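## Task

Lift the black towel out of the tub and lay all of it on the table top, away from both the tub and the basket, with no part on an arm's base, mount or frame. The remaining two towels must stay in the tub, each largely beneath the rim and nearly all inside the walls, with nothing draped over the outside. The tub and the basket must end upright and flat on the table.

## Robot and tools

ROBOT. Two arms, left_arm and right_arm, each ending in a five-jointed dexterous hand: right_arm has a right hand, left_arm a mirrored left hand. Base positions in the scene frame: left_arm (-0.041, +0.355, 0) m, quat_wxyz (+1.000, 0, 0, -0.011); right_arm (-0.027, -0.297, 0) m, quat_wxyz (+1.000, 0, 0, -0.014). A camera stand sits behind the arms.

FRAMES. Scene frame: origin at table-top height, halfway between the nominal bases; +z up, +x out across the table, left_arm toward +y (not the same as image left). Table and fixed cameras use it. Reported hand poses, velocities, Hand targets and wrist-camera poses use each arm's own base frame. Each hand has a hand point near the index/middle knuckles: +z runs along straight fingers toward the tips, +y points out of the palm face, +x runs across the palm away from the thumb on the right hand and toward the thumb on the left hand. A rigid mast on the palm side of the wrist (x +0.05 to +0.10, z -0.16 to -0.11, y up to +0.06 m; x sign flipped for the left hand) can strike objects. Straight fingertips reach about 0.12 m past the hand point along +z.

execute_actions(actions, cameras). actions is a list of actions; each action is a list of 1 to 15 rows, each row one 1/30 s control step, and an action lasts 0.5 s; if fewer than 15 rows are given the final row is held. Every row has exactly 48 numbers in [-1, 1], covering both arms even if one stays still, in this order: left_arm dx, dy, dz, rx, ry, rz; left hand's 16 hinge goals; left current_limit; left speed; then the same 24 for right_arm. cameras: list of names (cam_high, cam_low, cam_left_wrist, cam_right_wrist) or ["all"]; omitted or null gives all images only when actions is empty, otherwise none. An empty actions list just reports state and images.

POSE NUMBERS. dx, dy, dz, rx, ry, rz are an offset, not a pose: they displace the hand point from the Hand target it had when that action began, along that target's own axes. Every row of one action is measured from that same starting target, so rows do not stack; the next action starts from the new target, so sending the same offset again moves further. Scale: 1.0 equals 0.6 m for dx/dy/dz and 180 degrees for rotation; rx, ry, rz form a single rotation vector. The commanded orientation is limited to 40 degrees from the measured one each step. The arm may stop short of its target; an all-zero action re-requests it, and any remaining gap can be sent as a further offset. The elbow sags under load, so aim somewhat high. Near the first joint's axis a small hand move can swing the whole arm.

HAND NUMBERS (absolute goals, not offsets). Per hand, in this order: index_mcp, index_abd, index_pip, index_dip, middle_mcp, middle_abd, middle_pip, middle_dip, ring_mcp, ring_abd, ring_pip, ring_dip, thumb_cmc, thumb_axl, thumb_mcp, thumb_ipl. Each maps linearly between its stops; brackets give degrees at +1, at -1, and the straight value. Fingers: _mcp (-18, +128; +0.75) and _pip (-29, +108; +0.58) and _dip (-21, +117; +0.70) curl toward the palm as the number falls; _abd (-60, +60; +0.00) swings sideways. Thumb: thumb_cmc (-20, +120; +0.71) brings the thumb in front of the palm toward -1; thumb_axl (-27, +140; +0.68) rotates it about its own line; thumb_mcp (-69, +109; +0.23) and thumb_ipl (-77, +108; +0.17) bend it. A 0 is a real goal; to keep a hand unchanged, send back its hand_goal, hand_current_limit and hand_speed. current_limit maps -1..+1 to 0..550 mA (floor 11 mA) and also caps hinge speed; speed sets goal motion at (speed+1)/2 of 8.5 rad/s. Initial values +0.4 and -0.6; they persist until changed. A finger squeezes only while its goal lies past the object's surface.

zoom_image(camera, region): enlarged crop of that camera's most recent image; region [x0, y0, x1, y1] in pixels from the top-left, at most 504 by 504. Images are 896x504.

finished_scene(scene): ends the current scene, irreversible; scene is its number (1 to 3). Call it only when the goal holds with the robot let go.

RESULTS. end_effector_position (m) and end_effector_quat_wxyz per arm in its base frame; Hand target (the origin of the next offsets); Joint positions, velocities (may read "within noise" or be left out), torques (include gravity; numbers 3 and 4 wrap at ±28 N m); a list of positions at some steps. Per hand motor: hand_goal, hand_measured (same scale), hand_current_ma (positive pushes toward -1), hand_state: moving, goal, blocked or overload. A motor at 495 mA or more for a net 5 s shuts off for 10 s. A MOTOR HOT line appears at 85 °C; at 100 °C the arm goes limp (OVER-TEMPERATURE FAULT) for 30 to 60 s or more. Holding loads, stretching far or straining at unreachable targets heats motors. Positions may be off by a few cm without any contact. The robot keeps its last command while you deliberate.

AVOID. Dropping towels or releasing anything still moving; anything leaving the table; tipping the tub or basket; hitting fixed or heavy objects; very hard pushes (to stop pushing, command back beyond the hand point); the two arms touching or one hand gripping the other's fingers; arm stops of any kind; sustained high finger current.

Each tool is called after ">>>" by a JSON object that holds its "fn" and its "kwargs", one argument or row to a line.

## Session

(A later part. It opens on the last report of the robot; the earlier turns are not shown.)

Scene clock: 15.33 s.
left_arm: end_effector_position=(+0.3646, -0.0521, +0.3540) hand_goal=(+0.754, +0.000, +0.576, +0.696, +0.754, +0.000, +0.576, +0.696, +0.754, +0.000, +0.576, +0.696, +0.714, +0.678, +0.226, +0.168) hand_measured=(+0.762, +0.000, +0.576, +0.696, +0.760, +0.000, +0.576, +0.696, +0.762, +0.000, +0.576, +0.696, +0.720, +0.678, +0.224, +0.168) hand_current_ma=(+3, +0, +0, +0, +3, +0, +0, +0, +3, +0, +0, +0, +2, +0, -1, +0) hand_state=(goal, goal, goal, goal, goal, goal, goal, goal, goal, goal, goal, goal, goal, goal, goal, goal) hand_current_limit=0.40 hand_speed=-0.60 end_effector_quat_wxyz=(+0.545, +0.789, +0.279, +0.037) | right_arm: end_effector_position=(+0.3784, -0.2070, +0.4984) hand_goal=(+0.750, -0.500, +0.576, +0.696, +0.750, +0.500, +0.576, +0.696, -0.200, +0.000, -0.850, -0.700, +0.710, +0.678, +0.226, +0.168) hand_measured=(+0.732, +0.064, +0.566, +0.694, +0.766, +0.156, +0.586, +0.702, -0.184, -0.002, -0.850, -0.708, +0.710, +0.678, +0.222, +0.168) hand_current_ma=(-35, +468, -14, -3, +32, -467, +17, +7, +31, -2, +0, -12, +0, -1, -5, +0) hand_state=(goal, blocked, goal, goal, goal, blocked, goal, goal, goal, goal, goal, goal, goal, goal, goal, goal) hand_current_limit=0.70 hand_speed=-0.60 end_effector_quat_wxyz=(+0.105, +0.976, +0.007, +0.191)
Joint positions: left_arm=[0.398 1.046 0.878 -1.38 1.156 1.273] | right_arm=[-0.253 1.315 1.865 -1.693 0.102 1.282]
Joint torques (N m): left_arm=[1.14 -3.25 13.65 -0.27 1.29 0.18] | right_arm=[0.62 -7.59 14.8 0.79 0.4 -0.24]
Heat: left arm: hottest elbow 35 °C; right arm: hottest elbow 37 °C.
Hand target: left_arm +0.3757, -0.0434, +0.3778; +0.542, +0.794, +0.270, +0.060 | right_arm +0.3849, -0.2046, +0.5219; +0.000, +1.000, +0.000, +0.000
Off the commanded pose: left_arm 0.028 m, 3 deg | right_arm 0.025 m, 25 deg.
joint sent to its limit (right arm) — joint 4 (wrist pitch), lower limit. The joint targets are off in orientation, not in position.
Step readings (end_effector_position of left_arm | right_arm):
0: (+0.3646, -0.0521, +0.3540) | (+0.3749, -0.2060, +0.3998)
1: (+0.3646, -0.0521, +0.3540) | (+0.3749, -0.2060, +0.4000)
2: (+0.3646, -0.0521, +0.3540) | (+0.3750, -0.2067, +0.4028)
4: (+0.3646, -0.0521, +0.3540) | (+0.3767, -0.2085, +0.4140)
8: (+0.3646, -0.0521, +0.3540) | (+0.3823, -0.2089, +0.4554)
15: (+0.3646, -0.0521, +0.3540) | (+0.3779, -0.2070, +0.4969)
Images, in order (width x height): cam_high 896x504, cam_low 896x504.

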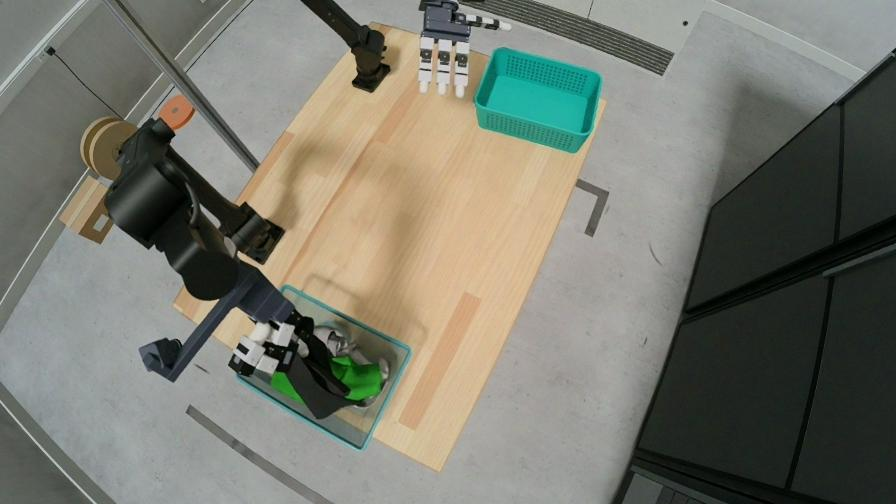

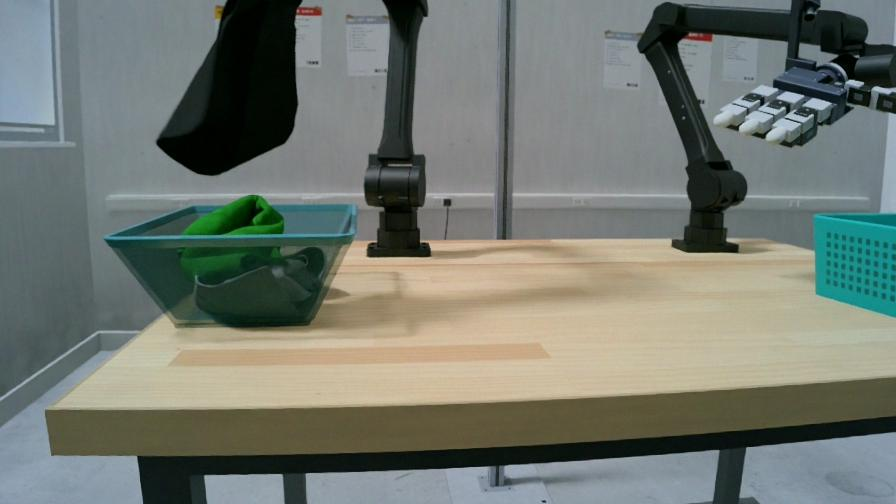

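>>> {"fn": "execute_actions", "kwargs": {
  "actions": [
    [[0,0,0,0,0,0,0.754,0,0.576,0.696,0.754,0,0.576,0.696,0.754,0,0.576,0.696,0.714,0.678,0.226,0.168,0.4,-0.6,0.038,-0.158,0,0,0,-0.0625,0.75,-0.5,0.576,0.696,0.75,0.5,0.576,0.696,-0.2,0,-0.85,-0.7,0.71,0.678,0.226,0.168,0.7,-0.6]],
    [[0,0,0,0,0,0,0.754,0,0.576,0.696,0.754,0,0.576,0.696,0.754,0,0.576,0.696,0.714,0.678,0.226,0.168,0.4,-0.6,0.0685,-0.148,0,0,0,-0.0625,0.75,-0.5,0.576,0.696,0.75,0.5,0.576,0.696,-0.2,0,-0.85,-0.7,0.71,0.678,0.226,0.168,0.7,-0.6]],
    [[0,0,0,0,0,0,0.754,0,0.576,0.696,0.754,0,0.576,0.696,0.754,0,0.576,0.696,0.714,0.678,0.226,0.168,0.4,-0.6,0.096,-0.132,0.05,0,0,-0.0625,0.75,-0.5,0.576,0.696,0.75,0.5,0.576,0.696,-0.2,0,-0.85,-0.7,0.71,0.678,0.226,0.168,0.7,-0.6]]
  ],
  "cameras": ["cam_high","cam_low"]
}}

Scene clock: 17.60 s.
left_arm: end_effector_position=(+0.3646, -0.0521, +0.3540) hand_goal=(+0.754, +0.000, +0.576, +0.696, +0.754, +0.000, +0.576, +0.696, +0.754, +0.000, +0.576, +0.696, +0.714, +0.678, +0.226, +0.168) hand_measured=(+0.762, +0.000, +0.576, +0.696, +0.760, +0.000, +0.576, +0.696, +0.762, +0.000, +0.576, +0.696, +0.720, +0.678, +0.224, +0.168) hand_current_ma=(+3, +0, +0, +0, +3, +0, +0, +0, +3, +0, +0, +0, +2, +0, -1, +0) hand_state=(goal, goal, goal, goal, goal, goal, goal, goal, goal, goal, goal, goal, goal, goal, goal, goal) hand_current_limit=0.40 hand_speed=-0.60 end_effector_quat_wxyz=(+0.545, +0.789, +0.279, +0.037) | right_arm: end_effector_position=(+0.4528, +0.0854, +0.4607) hand_goal=(+0.750, -0.500, +0.576, +0.696, +0.750, +0.500, +0.576, +0.696, -0.200, +0.000, -0.850, -0.700, +0.710, +0.678, +0.226, +0.168) hand_measured=(+0.740, +0.064, +0.570, +0.694, +0.770, +0.156, +0.590, +0.702, -0.184, -0.002, -0.850, -0.708, +0.712, +0.678, +0.222, +0.168) hand_current_ma=(-18, +468, -7, -1, +43, -467, +22, +7, +31, -2, +0, -12, +1, -1, -5, +0) hand_state=(goal, blocked, goal, goal, blocked, blocked, goal, goal, goal, goal, goal, goal, goal, goal, goal, goal) hand_current_limit=0.70 hand_speed=-0.60 end_effector_quat_wxyz=(+0.034, +0.932, +0.316, +0.172)
Joint positions: left_arm=[0.398 1.046 0.878 -1.38 1.156 1.273] | right_arm=[0.416 1.409 1.871 -1.693 0.098 1.316]
Joint torques (N m): left_arm=[1.03 -3.55 13.68 -0.31 1.3 0.16] | right_arm=[-1.2 -10.52 15.73 0.65 0.17 0.06]
Heat: left arm: hottest elbow 36 °C; right arm: hottest elbow 37 °C.
Hand target: left_arm +0.3757, -0.0434, +0.3778; +0.542, +0.794, +0.270, +0.060 | right_arm +0.4535, +0.0807, +0.4916; +0.000, +0.957, +0.290, +0.000
Off the commanded pose: left_arm 0.028 m, 3 deg | right_arm 0.031 m, 21 deg.
joint sent to its limit (right arm) — joint 4 (wrist pitch), lower limit. The joint targets are off in orientation, not in position.
Step readings (end_effector_position of left_arm | right_arm):
0: (+0.3646, -0.0521, +0.3540) | (+0.3784, -0.2070, +0.4984)
1: (+0.3646, -0.0521, +0.3540) | (+0.3790, -0.2060, +0.4984)
2: (+0.3646, -0.0521, +0.3540) | (+0.3800, -0.2041, +0.4993)
4: (+0.3646, -0.0521, +0.3540) | (+0.3891, -0.1860, +0.5006)
8: (+0.3646, -0.0521, +0.3540) | (+0.4113, -0.1298, +0.5002)
15: (+0.3646, -0.0521, +0.3540) | (+0.4172, -0.1088, +0.4996)
16: (+0.3646, -0.0521, +0.3540) | (+0.4172, -0.1083, +0.4996)
17: (+0.3646, -0.0521, +0.3540) | (+0.4182, -0.1042, +0.4998)
19: (+0.3646, -0.0521, +0.3540) | (+0.4217, -0.0888, +0.5011)
23: (+0.3646, -0.0521, +0.3540) | (+0.4294, -0.0345, +0.5007)
30: (+0.3646, -0.0521, +0.3540) | (+0.4294, -0.0131, +0.4994)
31: (+0.3646, -0.0521, +0.3540) | (+0.4293, -0.0128, +0.4993)
32: (+0.3646, -0.0521, +0.3540) | (+0.4295, -0.0091, +0.4990)
34: (+0.3646, -0.0521, +0.3540) | (+0.4313, +0.0061, +0.4975)
38: (+0.3646, -0.0521, +0.3540) | (+0.4380, +0.0578, +0.4846)
45: (+0.3646, -0.0521, +0.3540) | (+0.4521, +0.0847, +0.4593)
Images, in order (width x height): cam_high 896x504, cam_low 896x504.

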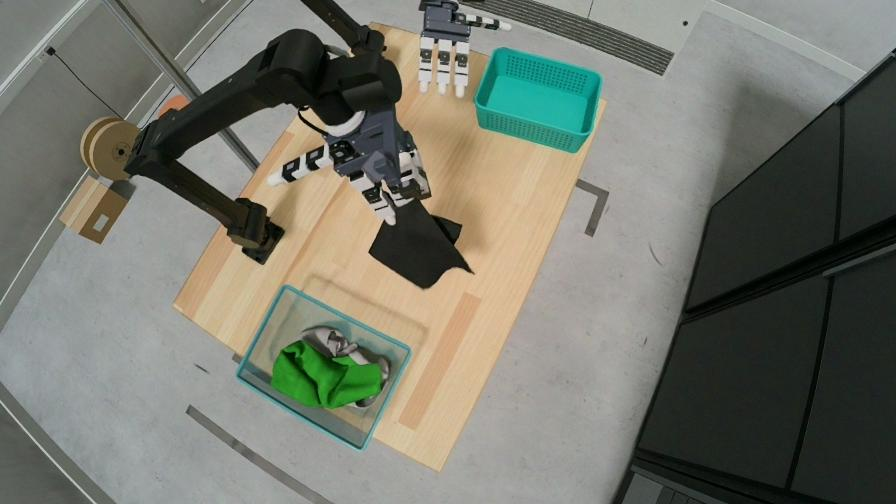

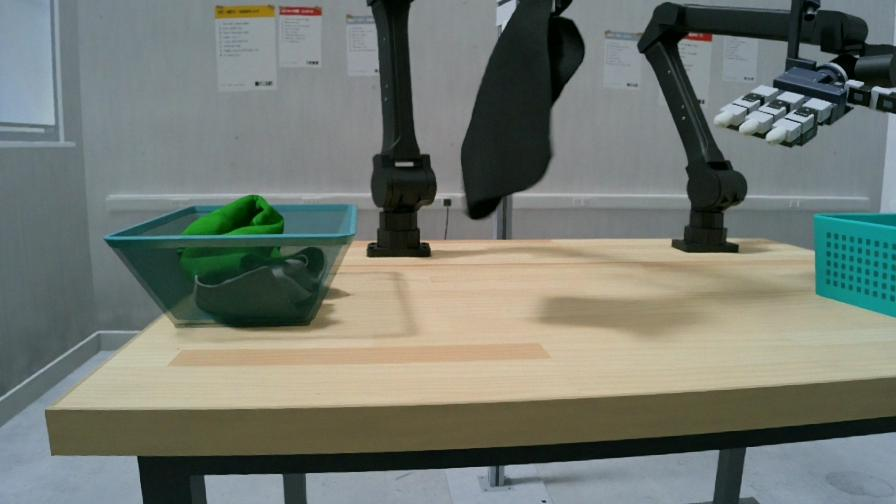

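>>> {"fn": "execute_actions", "kwargs": {
  "actions": [
    [[0,0,0,0,0,0,0.754,0,0.576,0.696,0.754,0,0.576,0.696,0.754,0,0.576,0.696,0.714,0.678,0.226,0.168,0.4,-0.6,0.074,-0.11,0.12,0,0,0,0.75,-0.5,0.576,0.696,0.75,0.5,0.576,0.696,-0.2,0,-0.85,-0.7,0.71,0.678,0.226,0.168,0.7,-0.6]],
    [[0,0,0,0,0,0,0.754,0,0.576,0.696,0.754,0,0.576,0.696,0.754,0,0.576,0.696,0.714,0.678,0.226,0.168,0.4,-0.6,0,0,0.18,0,0,0,0.75,-0.5,0.576,0.696,0.75,0.5,0.576,0.696,-0.2,0,-0.85,-0.7,0.71,0.678,0.226,0.168,0.7,-0.6]],
    [[0,0,0,0,0,0,0.754,0,0.576,0.696,0.754,0,0.576,0.696,0.754,0,0.576,0.696,0.714,0.678,0.226,0.168,0.4,-0.6,0,0,0.17,0,0,0,0.75,-0.5,0.576,0.696,0.75,0.5,0.576,0.696,-0.2,0,-0.85,-0.7,0.71,0.678,0.226,0.168,0.7,-0.6]]
  ],
  "cameras": ["cam_high","cam_low"]
}}

Scene clock: 20.07 s.
left_arm: end_effector_position=(+0.3646, -0.0521, +0.3540) hand_goal=(+0.754, +0.000, +0.576, +0.696, +0.754, +0.000, +0.576, +0.696, +0.754, +0.000, +0.576, +0.696, +0.714, +0.678, +0.226, +0.168) hand_measured=(+0.762, +0.000, +0.576, +0.696, +0.760, +0.000, +0.576, +0.696, +0.762, +0.000, +0.576, +0.696, +0.720, +0.678, +0.224, +0.168) hand_current_ma=(+3, +0, +0, +0, +3, +0, +0, +0, +3, +0, +0, +0, +2, +0, -1, +0) hand_state=(goal, goal, goal, goal, goal, goal, goal, goal, goal, goal, goal, goal, goal, goal, goal, goal) hand_current_limit=0.40 hand_speed=-0.60 end_effector_quat_wxyz=(+0.545, +0.789, +0.279, +0.037) | right_arm: end_effector_position=(+0.4505, +0.1637, +0.2092) hand_goal=(+0.750, -0.500, +0.576, +0.696, +0.750, +0.500, +0.576, +0.696, -0.200, +0.000, -0.850, -0.700, +0.710, +0.678, +0.226, +0.168) hand_measured=(+0.738, +0.062, +0.570, +0.694, +0.770, +0.156, +0.590, +0.702, -0.184, -0.002, -0.850, -0.708, +0.710, +0.678, +0.222, +0.168) hand_current_ma=(-21, +468, -8, -1, +43, -467, +22, +7, +31, -2, +0, -12, +1, -1, -5, +0) hand_state=(goal, blocked, goal, goal, blocked, blocked, goal, goal, goal, goal, goal, goal, goal, goal, goal, goal) hand_current_limit=0.70 hand_speed=-0.60 end_effector_quat_wxyz=(+0.001, +0.954, +0.300, -0.007)
Joint positions: left_arm=[0.398 1.046 0.878 -1.38 1.156 1.273] | right_arm=[0.531 1.63 1.504 -1.46 0 1.492]
Joint torques (N m): left_arm=[0.97 -3.55 13.65 -0.31 1.29 0.18] | right_arm=[-1.2 -13.8 9.68 0.65 0.17 0.1]
Heat: left arm: hottest elbow 37 °C; right arm: hottest elbow 37 °C.
Hand target: left_arm +0.3757, -0.0434, +0.3778; +0.542, +0.794, +0.270, +0.060 | right_arm +0.4536, +0.1599, +0.2094; +0.000, +0.957, +0.290, +0.000
Off the commanded pose: left_arm 0.028 m, 3 deg | right_arm 0.005 m, 1 deg.
Step readings (end_effector_position of left_arm | right_arm):
0: (+0.3646, -0.0521, +0.3540) | (+0.4527, +0.0854, +0.4606)
1: (+0.3646, -0.0521, +0.3540) | (+0.4526, +0.0853, +0.4606)
2: (+0.3646, -0.0521, +0.3540) | (+0.4514, +0.0883, +0.4598)
4: (+0.3646, -0.0521, +0.3540) | (+0.4494, +0.0967, +0.4565)
8: (+0.3646, -0.0521, +0.3540) | (+0.4472, +0.1367, +0.4363)
15: (+0.3646, -0.0521, +0.3540) | (+0.4540, +0.1650, +0.4020)
16: (+0.3646, -0.0521, +0.3540) | (+0.4541, +0.1655, +0.4007)
17: (+0.3646, -0.0521, +0.3540) | (+0.4535, +0.1665, +0.3978)
19: (+0.3646, -0.0521, +0.3540) | (+0.4499, +0.1666, +0.3876)
23: (+0.3646, -0.0521, +0.3540) | (+0.4468, +0.1632, +0.3500)
30: (+0.3646, -0.0521, +0.3540) | (+0.4546, +0.1659, +0.3058)
31: (+0.3646, -0.0521, +0.3540) | (+0.4547, +0.1658, +0.3035)
32: (+0.3646, -0.0521, +0.3540) | (+0.4549, +0.1658, +0.2978)
34: (+0.3646, -0.0521, +0.3540) | (+0.4532, +0.1652, +0.2785)
38: (+0.3646, -0.0521, +0.3540) | (+0.4453, +0.1607, +0.2287)
45: (+0.3646, -0.0521, +0.3540) | (+0.4491, +0.1629, +0.2093)
Images, in order (width x height): cam_high 896x504, cam_low 896x504.

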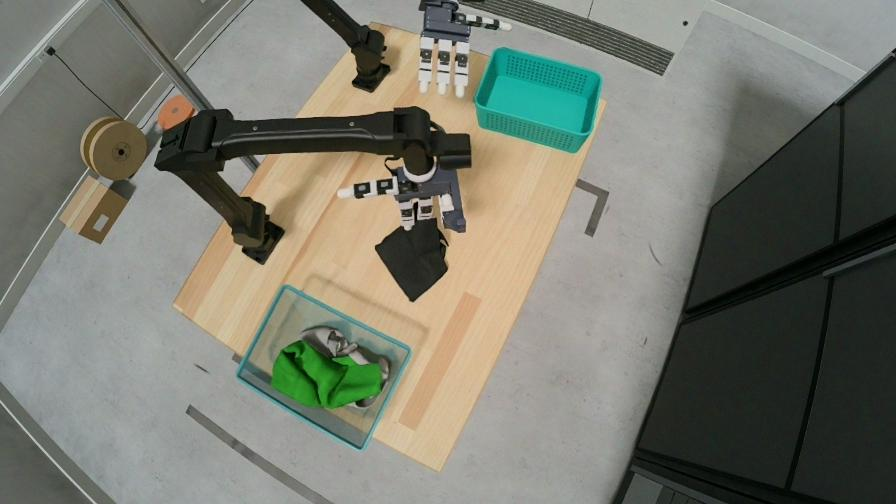

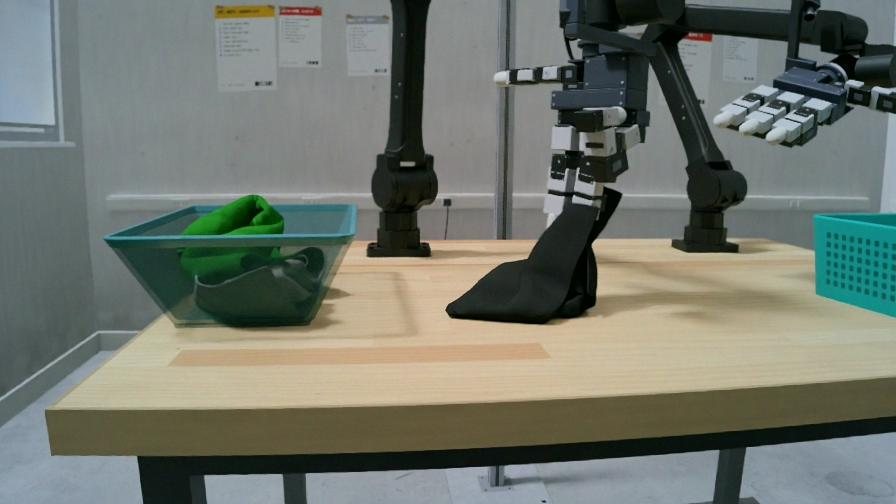

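>>> {"fn": "execute_actions", "kwargs": {
  "actions": [
    [[0,0,0,0,0,0,0.754,0,0.576,0.696,0.754,0,0.576,0.696,0.754,0,0.576,0.696,0.714,0.678,0.226,0.168,0.4,-0.6,0.055,-0.083,0.04,0,0,0,0.75,-0.5,0.576,0.696,0.75,0.5,0.576,0.696,-0.2,0,-0.85,-0.7,0.71,0.678,0.226,0.168,0.7,-0.6]],
    [[0,0,0,0,0,0,0.754,0,0.576,0.696,0.754,0,0.576,0.696,0.754,0,0.576,0.696,0.714,0.678,0.226,0.168,0.4,-0.6,0,0,0.085,0,0,0,0.75,-0.5,0.576,0.696,0.75,0.5,0.576,0.696,-0.2,0,-0.85,-0.7,0.71,0.678,0.226,0.168,0.7,-0.6]],
    [[0,0,0,0,0,0,0.754,0,0.576,0.696,0.754,0,0.576,0.696,0.754,0,0.576,0.696,0.714,0.678,0.226,0.168,0.4,-0.6,0,0,0,0,0,0,0.75,0.25,0.576,0.696,0.75,-0.25,0.576,0.696,-0.2,0,-0.85,-0.7,0.71,0.678,0.226,0.168,0.5,-0.5]],
    [[0,0,0,0,0,0,0.754,0,0.576,0.696,0.754,0,0.576,0.696,0.754,0,0.576,0.696,0.714,0.678,0.226,0.168,0.4,-0.6,0,0,-0.25,0,0,0,0.75,0.25,0.576,0.696,0.75,-0.25,0.576,0.696,-0.2,0,-0.85,-0.7,0.71,0.678,0.226,0.168,0.5,-0.5]]
  ],
  "cameras": ["cam_high","cam_low"]
}}

>>> {"fn": "zoom_image", "kwargs": {
  "camera": "cam_high",
  "region": [220, 270, 440, 470]
}}

>>> {"fn": "zoom_image", "kwargs": {
  "camera": "cam_low",
  "region": [80, 160, 400, 360]
}}

Scene clock: 24.07 s.
left_arm: end_effector_position=(+0.3646, -0.0521, +0.3540) hand_goal=(+0.754, +0.000, +0.576, +0.696, +0.754, +0.000, +0.576, +0.696, +0.754, +0.000, +0.576, +0.696, +0.714, +0.678, +0.226, +0.168) hand_measured=(+0.762, +0.000, +0.576, +0.696, +0.760, +0.000, +0.576, +0.696, +0.762, +0.000, +0.576, +0.696, +0.720, +0.678, +0.224, +0.168) hand_current_ma=(+3, +0, +0, +0, +3, +0, +0, +0, +3, +0, +0, +0, +2, +0, -1, +0) hand_state=(goal, goal, goal, goal, goal, goal, goal, goal, goal, goal, goal, goal, goal, goal, goal, goal) hand_current_limit=0.40 hand_speed=-0.60 end_effector_quat_wxyz=(+0.545, +0.789, +0.279, +0.037) | right_arm: end_effector_position=(+0.4423, +0.2141, +0.2722) hand_goal=(+0.750, +0.250, +0.576, +0.696, +0.750, -0.250, +0.576, +0.696, -0.200, +0.000, -0.850, -0.700, +0.710, +0.678, +0.226, +0.168) hand_measured=(+0.746, +0.246, +0.572, +0.694, +0.752, -0.248, +0.578, +0.698, -0.184, -0.002, -0.850, -0.708, +0.710, +0.678, +0.222, +0.168) hand_current_ma=(-5, -4, -3, -2, +1, +1, +3, +3, +31, -2, +0, -12, +1, -1, -7, +0) hand_state=(goal, goal, goal, goal, goal, goal, goal, goal, goal, goal, goal, goal, goal, goal, goal, goal) hand_current_limit=0.50 hand_speed=-0.50 end_effector_quat_wxyz=(+0.005, +0.954, +0.299, -0.012)
Joint positions: left_arm=[0.398 1.046 0.878 -1.38 1.156 1.273] | right_arm=[0.626 1.687 1.74 -1.65 0.002 1.589]
Joint torques (N m): left_arm=[0.97 -3.55 13.57 -0.23 1.29 0.16] | right_arm=[-0.79 -13.27 15.01 -0.29 0.11 0.11]
Heat: left arm: hottest elbow 38 °C; right arm: hottest elbow 38 °C.
Hand target: left_arm +0.3757, -0.0434, +0.3778; +0.542, +0.794, +0.270, +0.060 | right_arm +0.4534, +0.2198, +0.2845; +0.001, +0.957, +0.291, +0.000
Off the commanded pose: left_arm 0.028 m, 3 deg | right_arm 0.018 m, 2 deg.
Step readings (end_effector_position of left_arm | right_arm):
0: (+0.3646, -0.0521, +0.3540) | (+0.4505, +0.1637, +0.2092)
1: (+0.3646, -0.0521, +0.3540) | (+0.4506, +0.1638, +0.2092)
2: (+0.3646, -0.0521, +0.3540) | (+0.4506, +0.1648, +0.2090)
4: (+0.3646, -0.0521, +0.3540) | (+0.4504, +0.1703, +0.2070)
8: (+0.3646, -0.0521, +0.3540) | (+0.4444, +0.1946, +0.1938)
15: (+0.3646, -0.0521, +0.3540) | (+0.4382, +0.2117, +0.1737)
16: (+0.3646, -0.0521, +0.3540) | (+0.4383, +0.2118, +0.1733)
17: (+0.3646, -0.0521, +0.3540) | (+0.4401, +0.2132, +0.1728)
19: (+0.3646, -0.0521, +0.3540) | (+0.4466, +0.2179, +0.1713)
23: (+0.3646, -0.0521, +0.3540) | (+0.4518, +0.2218, +0.1613)
30: (+0.3646, -0.0521, +0.3540) | (+0.4517, +0.2217, +0.1470)
31: (+0.3646, -0.0521, +0.3540) | (+0.4519, +0.2218, +0.1467)
32: (+0.3646, -0.0521, +0.3540) | (+0.4519, +0.2219, +0.1467)
34: (+0.3646, -0.0521, +0.3540) | (+0.4521, +0.2220, +0.1466)
38: (+0.3646, -0.0521, +0.3540) | (+0.4523, +0.2221, +0.1466)
45: (+0.3646, -0.0521, +0.3540) | (+0.4523, +0.2221, +0.1466)
46: (+0.3646, -0.0521, +0.3540) | (+0.4519, +0.2219, +0.1467)
47: (+0.3646, -0.0521, +0.3540) | (+0.4492, +0.2197, +0.1489)
49: (+0.3646, -0.0521, +0.3540) | (+0.4407, +0.2132, +0.1608)
53: (+0.3646, -0.0521, +0.3540) | (+0.4382, +0.2111, +0.2066)
60: (+0.3646, -0.0521, +0.3540) | (+0.4451, +0.2161, +0.2680)
Images, in order (width x height): cam_high 896x504, cam_low 896x504.

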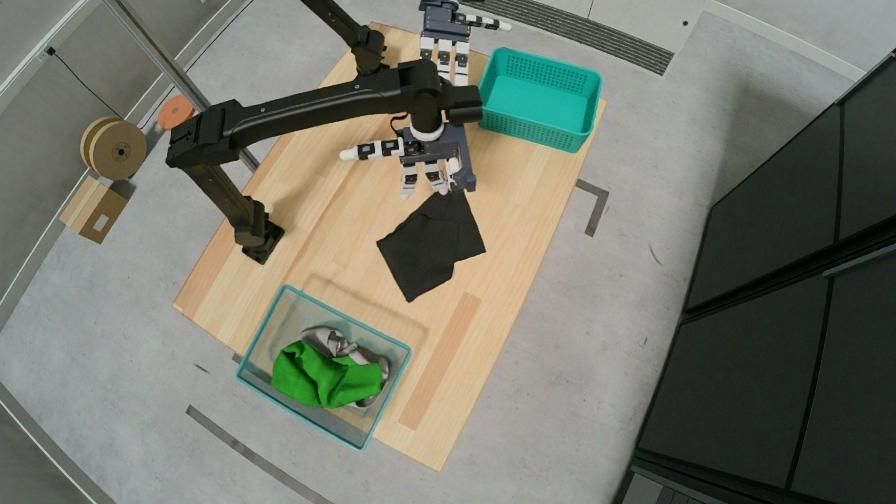

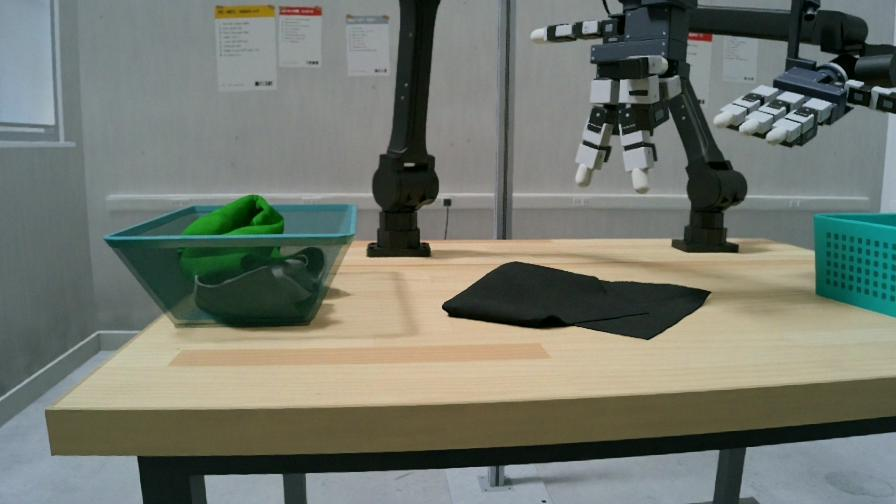

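Scaled by 2.291 from the camera's 896x504 image, which has a finer 1280x720 frame.

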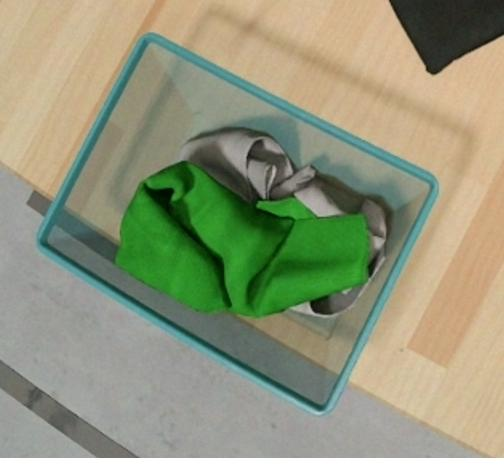

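Scaled by 1.575 from the camera's 896x504 image, which has a finer 1280x720 frame.

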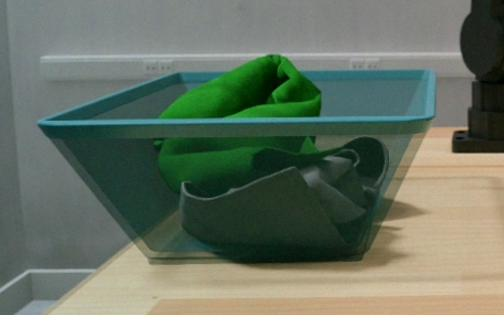

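>>> {"fn": "execute_actions", "kwargs": {
  "actions": [
    [[0,0,0,0,0,0,0.754,0,0.576,0.696,0.754,0,0.576,0.696,0.754,0,0.576,0.696,0.714,0.678,0.226,0.168,0.4,-0.6,-0.142,0.1205,-0.02,0,0,-0.0444,0.75,0,0.576,0.696,0.75,0,0.576,0.696,0.3,0,0.576,0.696,0.71,0.678,0.226,0.168,0.5,-0.5]],
    [[0,0,0,0,0,0,0.754,0,0.576,0.696,0.754,0,0.576,0.696,0.754,0,0.576,0.696,0.714,0.678,0.226,0.168,0.4,-0.6,-0.157,0.0997,-0.008,0,0,-0.0444,-0.48,0,0.576,0.696,-0.48,0,0.576,0.696,-0.48,0,0.576,0.696,0.71,0.678,0.226,0.168,0.5,-0.5]],
    [[0,0,0,0,0,0,0.754,0,0.576,0.696,0.754,0,0.576,0.696,0.754,0,0.576,0.696,0.714,0.678,0.226,0.168,0.4,-0.6,-0.169,0.077,0,0,0,-0.0444,-0.48,0,0.576,0.696,-0.48,0,0.576,0.696,-0.48,0,0.576,0.696,0.71,0.678,0.226,0.168,0.5,-0.5]],
    [[0,0,0,0,0,0,0.754,0,0.576,0.696,0.754,0,0.576,0.696,0.754,0,0.576,0.696,0.714,0.678,0.226,0.168,0.4,-0.6,-0.1785,0.0526,0,0,0,-0.0444,-0.48,0,0.576,0.696,-0.48,0,0.576,0.696,-0.48,0,0.576,0.696,0.71,0.678,0.226,0.168,0.5,-0.5]]
  ],
  "cameras": ["cam_high","cam_low","cam_right_wrist"]
}}

Scene clock: 28.93 s.
left_arm: end_effector_position=(+0.3646, -0.0521, +0.3540) hand_goal=(+0.754, +0.000, +0.576, +0.696, +0.754, +0.000, +0.576, +0.696, +0.754, +0.000, +0.576, +0.696, +0.714, +0.678, +0.226, +0.168) hand_measured=(+0.762, +0.000, +0.576, +0.696, +0.760, +0.000, +0.576, +0.696, +0.762, +0.000, +0.576, +0.696, +0.720, +0.678, +0.224, +0.168) hand_current_ma=(+3, +0, +0, +0, +3, +0, +0, +0, +3, +0, +0, +0, +2, +0, -1, +0) hand_state=(goal, goal, goal, goal, goal, goal, goal, goal, goal, goal, goal, goal, goal, goal, goal, goal) hand_current_limit=0.40 hand_speed=-0.60 end_effector_quat_wxyz=(+0.545, +0.789, +0.279, +0.037) | right_arm: end_effector_position=(+0.3290, -0.2050, +0.2940) hand_goal=(-0.480, +0.000, +0.576, +0.696, -0.480, +0.000, +0.576, +0.696, -0.480, +0.000, +0.576, +0.696, +0.710, +0.678, +0.226, +0.168) hand_measured=(-0.460, +0.000, +0.576, +0.694, -0.458, -0.002, +0.578, +0.698, -0.460, -0.002, +0.576, +0.694, +0.712, +0.678, +0.222, +0.168) hand_current_ma=(+39, +0, +0, -2, +45, -1, +2, +3, +39, -1, +0, -2, +1, -1, -7, +0) hand_state=(goal, goal, goal, goal, blocked, goal, goal, goal, goal, goal, goal, goal, goal, goal, goal, goal) hand_current_limit=0.50 hand_speed=-0.50 end_effector_quat_wxyz=(-0.001, +0.842, +0.539, -0.006)
Joint positions: left_arm=[0.398 1.046 0.878 -1.38 1.156 1.273] | right_arm=[-0.51 1.132 1.236 -1.682 0.01 -0.078]
Joint torques (N m): left_arm=[0.97 -3.66 13.7 -0.21 1.28 0.17] | right_arm=[-1.38 -5.71 12.36 0.18 -0.05 -0.15]
Heat: left arm: hottest elbow 39 °C; right arm: hottest elbow 39 °C.
Hand target: left_arm +0.3757, -0.0434, +0.3778; +0.542, +0.794, +0.270, +0.060 | right_arm +0.3317, -0.2098, +0.3017; +0.000, +0.840, +0.543, +0.000
Off the commanded pose: left_arm 0.028 m, 3 deg | right_arm 0.009 m, 1 deg.
Step readings (end_effector_position of left_arm | right_arm):
0: (+0.3646, -0.0521, +0.3540) | (+0.4423, +0.2141, +0.2722)
1: (+0.3646, -0.0521, +0.3540) | (+0.4425, +0.2140, +0.2722)
2: (+0.3646, -0.0521, +0.3540) | (+0.4429, +0.2121, +0.2717)
4: (+0.3646, -0.0521, +0.3540) | (+0.4385, +0.1975, +0.2678)
8: (+0.3646, -0.0521, +0.3540) | (+0.4244, +0.1439, +0.2676)
15: (+0.3646, -0.0521, +0.3540) | (+0.4221, +0.1110, +0.2989)
16: (+0.3646, -0.0521, +0.3540) | (+0.4218, +0.1108, +0.3004)
17: (+0.3646, -0.0521, +0.3540) | (+0.4208, +0.1063, +0.2993)
19: (+0.3646, -0.0521, +0.3540) | (+0.4117, +0.0910, +0.2914)
23: (+0.3646, -0.0521, +0.3540) | (+0.3924, +0.0335, +0.2834)
30: (+0.3646, -0.0521, +0.3540) | (+0.3903, +0.0054, +0.3023)
31: (+0.3646, -0.0521, +0.3540) | (+0.3909, +0.0054, +0.3028)
32: (+0.3646, -0.0521, +0.3540) | (+0.3908, +0.0017, +0.3015)
34: (+0.3646, -0.0521, +0.3540) | (+0.3849, -0.0177, +0.2956)
38: (+0.3646, -0.0521, +0.3540) | (+0.3612, -0.0806, +0.2898)
45: (+0.3646, -0.0521, +0.3540) | (+0.3582, -0.1023, +0.2996)
46: (+0.3646, -0.0521, +0.3540) | (+0.3591, -0.1026, +0.2995)
47: (+0.3646, -0.0521, +0.3540) | (+0.3599, -0.1066, +0.2992)
49: (+0.3646, -0.0521, +0.3540) | (+0.3546, -0.1301, +0.2980)
53: (+0.3646, -0.0521, +0.3540) | (+0.3280, -0.1948, +0.2961)
60: (+0.3646, -0.0521, +0.3540) | (+0.3241, -0.2098, +0.2943)
Images, in order (width x height): cam_high 896x504, cam_low 896x504, cam_right_wrist 896x504.

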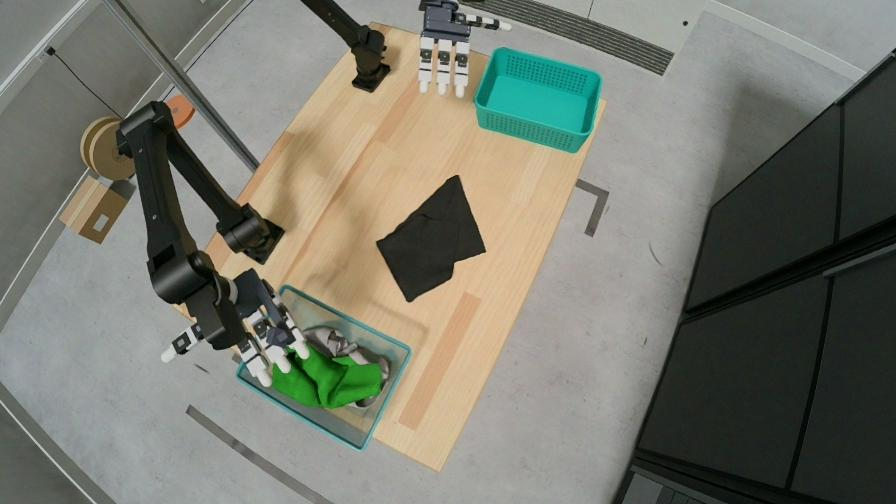

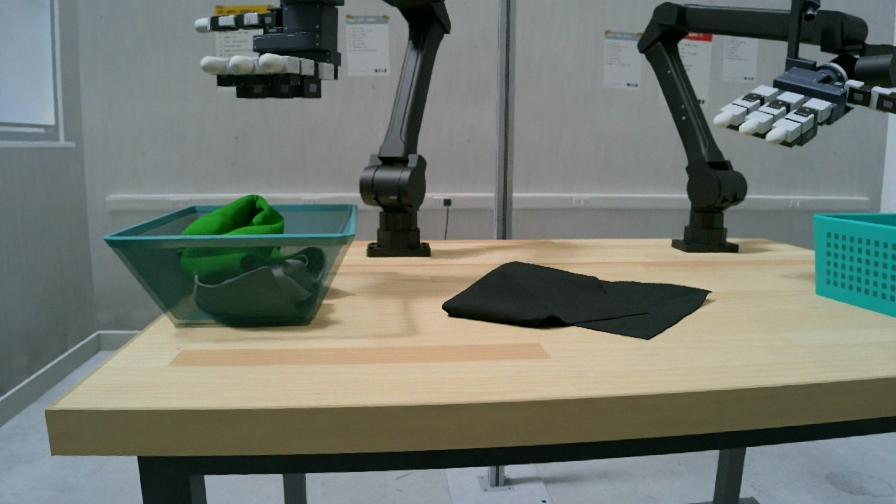

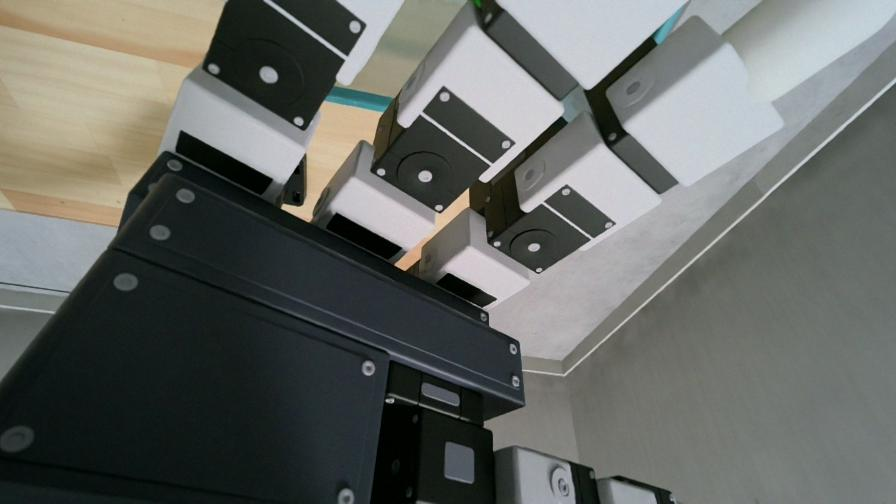

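>>> {"fn": "execute_actions", "kwargs": {
  "actions": [
    [[0,0,0,0,0,0,0.754,0,0.576,0.696,0.754,0,0.576,0.696,0.754,0,0.576,0.696,0.714,0.678,0.226,0.168,0.4,-0.6,0.0,0.025,0.14,0,0,0,-0.48,0,0.576,0.696,-0.48,0,0.576,0.696,-0.48,0,0.576,0.696,0.71,0.678,0.226,0.168,0.7,-0.5]],
    [[0,0,0,0,0,0,0.754,0,0.576,0.696,0.754,0,0.576,0.696,0.754,0,0.576,0.696,0.714,0.678,0.226,0.168,0.4,-0.6,0,0,0.12,0,0,0,-0.48,0,0.576,0.696,-0.48,0,0.576,0.696,-0.48,0,0.576,0.696,0.71,0.678,0.226,0.168,0.7,-0.5]]
  ],
  "cameras": ["cam_high","cam_low"]
}}

Scene clock: 30.87 s.
left_arm: end_effector_position=(+0.3646, -0.0521, +0.3540) hand_goal=(+0.754, +0.000, +0.576, +0.696, +0.754, +0.000, +0.576, +0.696, +0.754, +0.000, +0.576, +0.696, +0.714, +0.678, +0.226, +0.168) hand_measured=(+0.762, +0.000, +0.576, +0.696, +0.760, +0.000, +0.576, +0.696, +0.762, +0.000, +0.576, +0.696, +0.720, +0.678, +0.224, +0.168) hand_current_ma=(+3, +0, +0, +0, +3, +0, +0, +0, +3, +0, +0, +0, +2, +0, -1, +0) hand_state=(goal, goal, goal, goal, goal, goal, goal, goal, goal, goal, goal, goal, goal, goal, goal, goal) hand_current_limit=0.40 hand_speed=-0.60 end_effector_quat_wxyz=(+0.545, +0.789, +0.279, +0.037) | right_arm: end_effector_position=(+0.3433, -0.2115, +0.1488) hand_goal=(-0.480, +0.000, +0.576, +0.696, -0.480, +0.000, +0.576, +0.696, -0.480, +0.000, +0.576, +0.696, +0.710, +0.678, +0.226, +0.168) hand_measured=(-0.466, +0.000, +0.576, +0.694, -0.464, -0.002, +0.578, +0.698, -0.464, -0.002, +0.576, +0.694, +0.712, +0.678, +0.222, +0.168) hand_current_ma=(+27, +0, +0, -2, +30, -1, +2, +3, +31, -1, +0, -2, +1, -1, -7, +0) hand_state=(goal, goal, goal, goal, goal, goal, goal, goal, goal, goal, goal, goal, goal, goal, goal, goal) hand_current_limit=0.70 hand_speed=-0.50 end_effector_quat_wxyz=(+0.000, +0.840, +0.542, -0.003)
Joint positions: left_arm=[0.398 1.046 0.878 -1.38 1.156 1.273] | right_arm=[-0.511 1.211 0.913 -1.276 0.005 -0.086]
Joint torques (N m): left_arm=[1.03 -3.66 13.61 -0.24 1.31 0.18] | right_arm=[-1.32 -6.18 9.8 1.06 -0.05 -0.16]
Heat: left arm: hottest elbow 39 °C; right arm: hottest elbow 39 °C.
Hand target: left_arm +0.3757, -0.0434, +0.3778; +0.542, +0.794, +0.270, +0.060 | right_arm +0.3453, -0.2160, +0.1456; +0.000, +0.840, +0.543, +0.000
Off the commanded pose: left_arm 0.028 m, 3 deg | right_arm 0.006 m, 0 deg.
Step readings (end_effector_position of left_arm | right_arm):
0: (+0.3646, -0.0521, +0.3540) | (+0.3290, -0.2049, +0.2939)
1: (+0.3646, -0.0521, +0.3540) | (+0.3291, -0.2049, +0.2938)
2: (+0.3646, -0.0521, +0.3540) | (+0.3307, -0.2057, +0.2920)
4: (+0.3646, -0.0521, +0.3540) | (+0.3358, -0.2081, +0.2793)
8: (+0.3646, -0.0521, +0.3540) | (+0.3344, -0.2066, +0.2366)
15: (+0.3646, -0.0521, +0.3540) | (+0.3417, -0.2105, +0.2182)
16: (+0.3646, -0.0521, +0.3540) | (+0.3424, -0.2109, +0.2179)
17: (+0.3646, -0.0521, +0.3540) | (+0.3444, -0.2120, +0.2158)
19: (+0.3646, -0.0521, +0.3540) | (+0.3468, -0.2134, +0.2020)
23: (+0.3646, -0.0521, +0.3540) | (+0.3374, -0.2081, +0.1629)
30: (+0.3646, -0.0521, +0.3540) | (+0.3420, -0.2108, +0.1483)
Images, in order (width x height): cam_high 896x504, cam_low 896x504.

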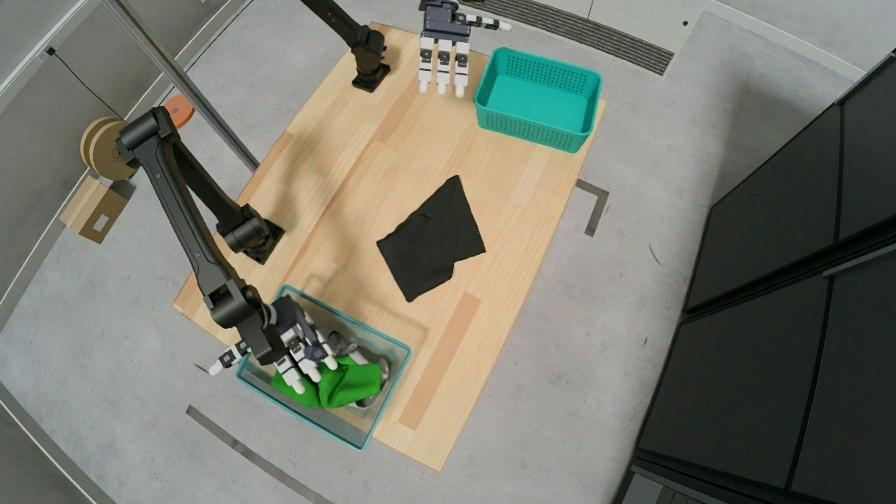

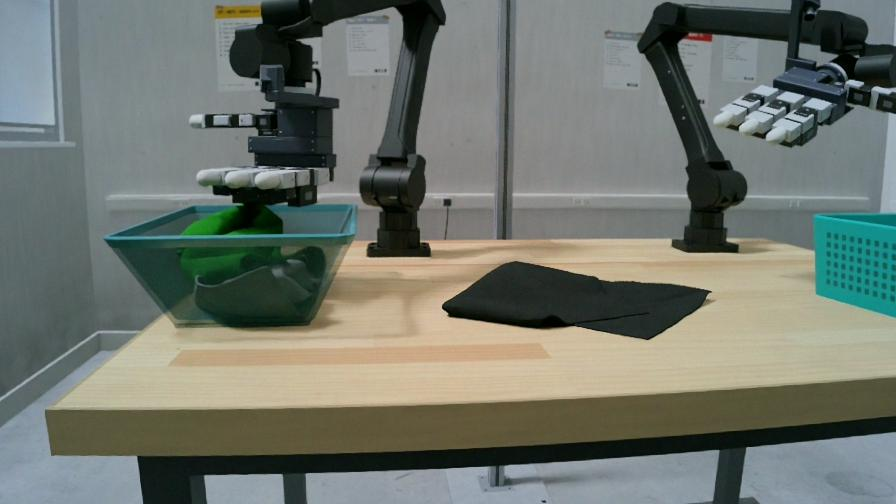

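>>> {"fn": "execute_actions", "kwargs": {
  "actions": [
    [[0,0,0,0,0,0,0.754,0,0.576,0.696,0.754,0,0.576,0.696,0.754,0,0.576,0.696,0.714,0.678,0.226,0.168,0.4,-0.6,0.0,0.02,0.1,0,0,0,-0.48,0,0.576,0.696,-0.48,0,0.576,0.696,-0.48,0,0.576,0.696,0.71,0.678,0.226,0.168,0.7,-0.5]],
    [[0,0,0,0,0,0,0.754,0,0.576,0.696,0.754,0,0.576,0.696,0.754,0,0.576,0.696,0.714,0.678,0.226,0.168,0.4,-0.6,0,0,0.0,0,0,0,-0.48,0,0.576,0.696,-0.48,0,0.576,0.696,-0.48,0,0.576,0.696,0.71,0.678,0.226,0.168,0.7,-0.5]],
    [[0,0,0,0,0,0,0.754,0,0.576,0.696,0.754,0,0.576,0.696,0.754,0,0.576,0.696,0.714,0.678,0.226,0.168,0.4,-0.6,0,0,-0.15,0,0,0,-0.48,0,0.576,0.696,-0.48,0,0.576,0.696,-0.48,0,0.576,0.696,0.71,0.678,0.226,0.168,0.7,-0.5]],
    [[0,0,0,0,0,0,0.754,0,0.576,0.696,0.754,0,0.576,0.696,0.754,0,0.576,0.696,0.714,0.678,0.226,0.168,0.4,-0.6,0.1,0,-0.15,0,0,0,-0.48,0,0.576,0.696,-0.48,0,0.576,0.696,-0.48,0,0.576,0.696,0.71,0.678,0.226,0.168,0.7,-0.5]]
  ],
  "cameras": ["cam_high","cam_low"]
}}

>>> {"fn": "zoom_image", "kwargs": {
  "camera": "cam_low",
  "region": [80, 160, 400, 360]
}}

>>> {"fn": "zoom_image", "kwargs": {
  "camera": "cam_high",
  "region": [220, 270, 440, 470]
}}

Scene clock: 34.07 s.
left_arm: end_effector_position=(+0.3646, -0.0521, +0.3540) hand_goal=(+0.754, +0.000, +0.576, +0.696, +0.754, +0.000, +0.576, +0.696, +0.754, +0.000, +0.576, +0.696, +0.714, +0.678, +0.226, +0.168) hand_measured=(+0.762, +0.000, +0.576, +0.696, +0.760, +0.000, +0.576, +0.696, +0.762, +0.000, +0.576, +0.696, +0.720, +0.678, +0.224, +0.168) hand_current_ma=(+3, +0, +0, +0, +3, +0, +0, +0, +3, +0, +0, +0, +2, +0, -1, +0) hand_state=(goal, goal, goal, goal, goal, goal, goal, goal, goal, goal, goal, goal, goal, goal, goal, goal) hand_current_limit=0.40 hand_speed=-0.60 end_effector_quat_wxyz=(+0.545, +0.789, +0.279, +0.037) | right_arm: end_effector_position=(+0.3663, -0.1635, +0.2449) hand_goal=(-0.480, +0.000, +0.576, +0.696, -0.480, +0.000, +0.576, +0.696, -0.480, +0.000, +0.576, +0.696, +0.710, +0.678, +0.226, +0.168) hand_measured=(-0.470, +0.000, +0.576, +0.694, -0.468, -0.002, +0.578, +0.698, -0.464, -0.002, +0.576, +0.694, +0.710, +0.678, +0.222, +0.168) hand_current_ma=(+14, +0, +0, -2, +23, -1, +2, +3, +31, -1, +0, -2, +1, -1, -7, +0) hand_state=(goal, goal, goal, goal, goal, goal, goal, goal, goal, goal, goal, goal, goal, goal, goal, goal) hand_current_limit=0.70 hand_speed=-0.50 end_effector_quat_wxyz=(-0.014, +0.839, +0.544, -0.008)
Joint positions: left_arm=[0.398 1.046 0.878 -1.38 1.156 1.273] | right_arm=[-0.349 1.187 1.155 -1.57 -0.004 0.071]
Joint torques (N m): left_arm=[1.08 -3.72 13.63 -0.21 1.3 0.15] | right_arm=[0.5 -5.77 15.51 0.02 0.24 0.13]
Heat: left arm: hottest elbow 40 °C; right arm: hottest elbow 39 °C.
Hand target: left_arm +0.3757, -0.0434, +0.3778; +0.542, +0.794, +0.270, +0.060 | right_arm +0.3809, -0.1661, +0.2657; +0.000, +0.840, +0.543, +0.000
Off the commanded pose: left_arm 0.028 m, 3 deg | right_arm 0.026 m, 2 deg.
Step readings (end_effector_position of left_arm | right_arm):
0: (+0.3646, -0.0521, +0.3540) | (+0.3434, -0.2115, +0.1488)
1: (+0.3646, -0.0521, +0.3540) | (+0.3437, -0.2117, +0.1487)
2: (+0.3646, -0.0521, +0.3540) | (+0.3456, -0.2127, +0.1478)
4: (+0.3646, -0.0521, +0.3540) | (+0.3504, -0.2154, +0.1401)
8: (+0.3646, -0.0521, +0.3540) | (+0.3509, -0.2157, +0.1099)
15: (+0.3646, -0.0521, +0.3540) | (+0.3550, -0.2180, +0.0940)
16: (+0.3646, -0.0521, +0.3540) | (+0.3554, -0.2182, +0.0942)
17: (+0.3646, -0.0521, +0.3540) | (+0.3556, -0.2183, +0.0943)
19: (+0.3646, -0.0521, +0.3540) | (+0.3559, -0.2184, +0.0944)
23: (+0.3646, -0.0521, +0.3540) | (+0.3559, -0.2185, +0.0944)
30: (+0.3646, -0.0521, +0.3540) | (+0.3559, -0.2185, +0.0944)
31: (+0.3646, -0.0521, +0.3540) | (+0.3558, -0.2184, +0.0943)
32: (+0.3646, -0.0521, +0.3540) | (+0.3535, -0.2171, +0.0941)
34: (+0.3646, -0.0521, +0.3540) | (+0.3455, -0.2126, +0.0973)
38: (+0.3646, -0.0521, +0.3540) | (+0.3393, -0.2091, +0.1212)
45: (+0.3646, -0.0521, +0.3540) | (+0.3445, -0.2120, +0.1514)
46: (+0.3646, -0.0521, +0.3540) | (+0.3439, -0.2116, +0.1519)
47: (+0.3646, -0.0521, +0.3540) | (+0.3427, -0.2074, +0.1531)
49: (+0.3646, -0.0521, +0.3540) | (+0.3416, -0.1968, +0.1631)
53: (+0.3646, -0.0521, +0.3540) | (+0.3600, -0.1711, +0.2048)
60: (+0.3646, -0.0521, +0.3540) | (+0.3712, -0.1625, +0.2457)
Images, in order (width x height): cam_high 896x504, cam_low 896x504.

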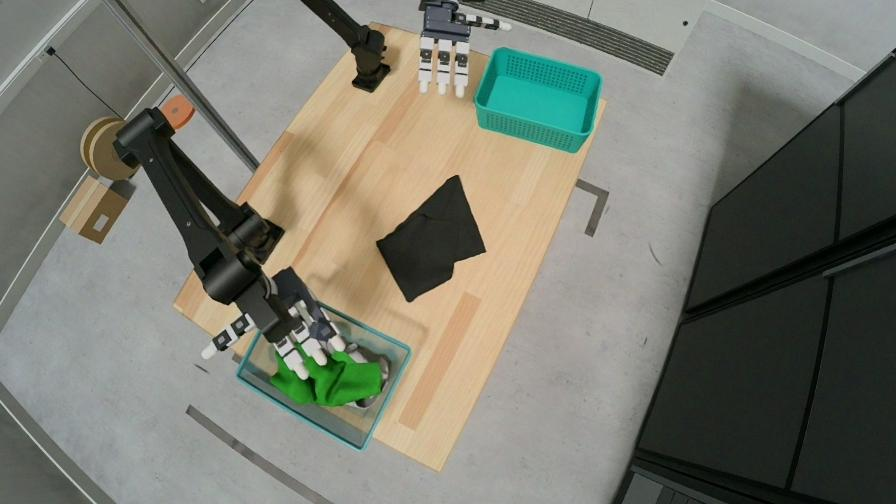

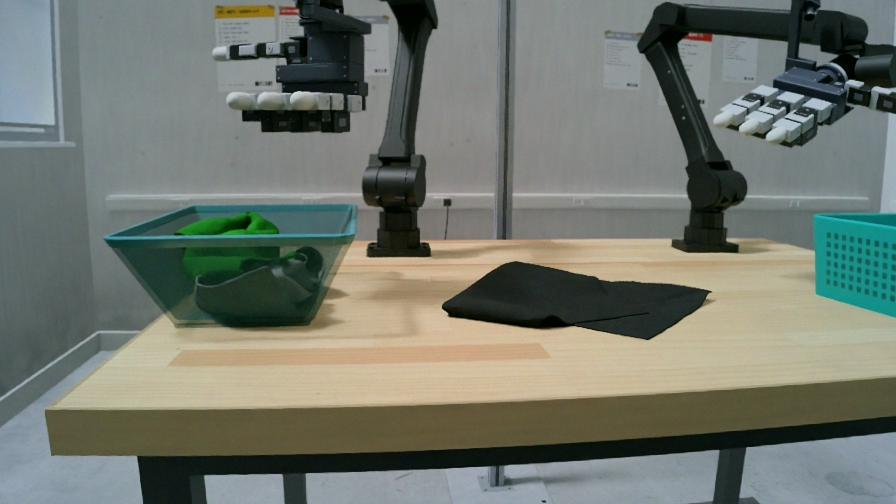

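Scaled by 1.575 from the camera's 896x504 image, which has a finer 1280x720 frame.

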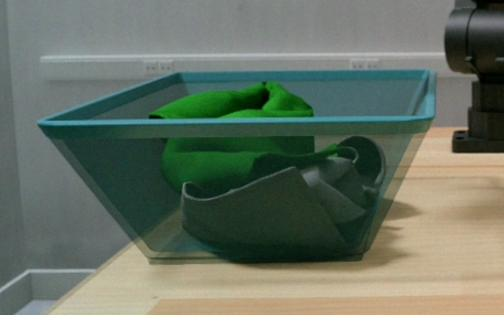

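Scaled by 2.291 from the camera's 896x504 image, which has a finer 1280x720 frame.

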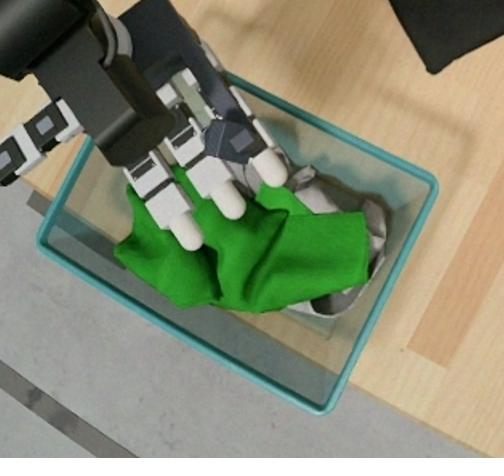

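>>> {"fn": "finished_scene", "kwargs": {
  "scene": 2
}}

The scene is finished: the task was done.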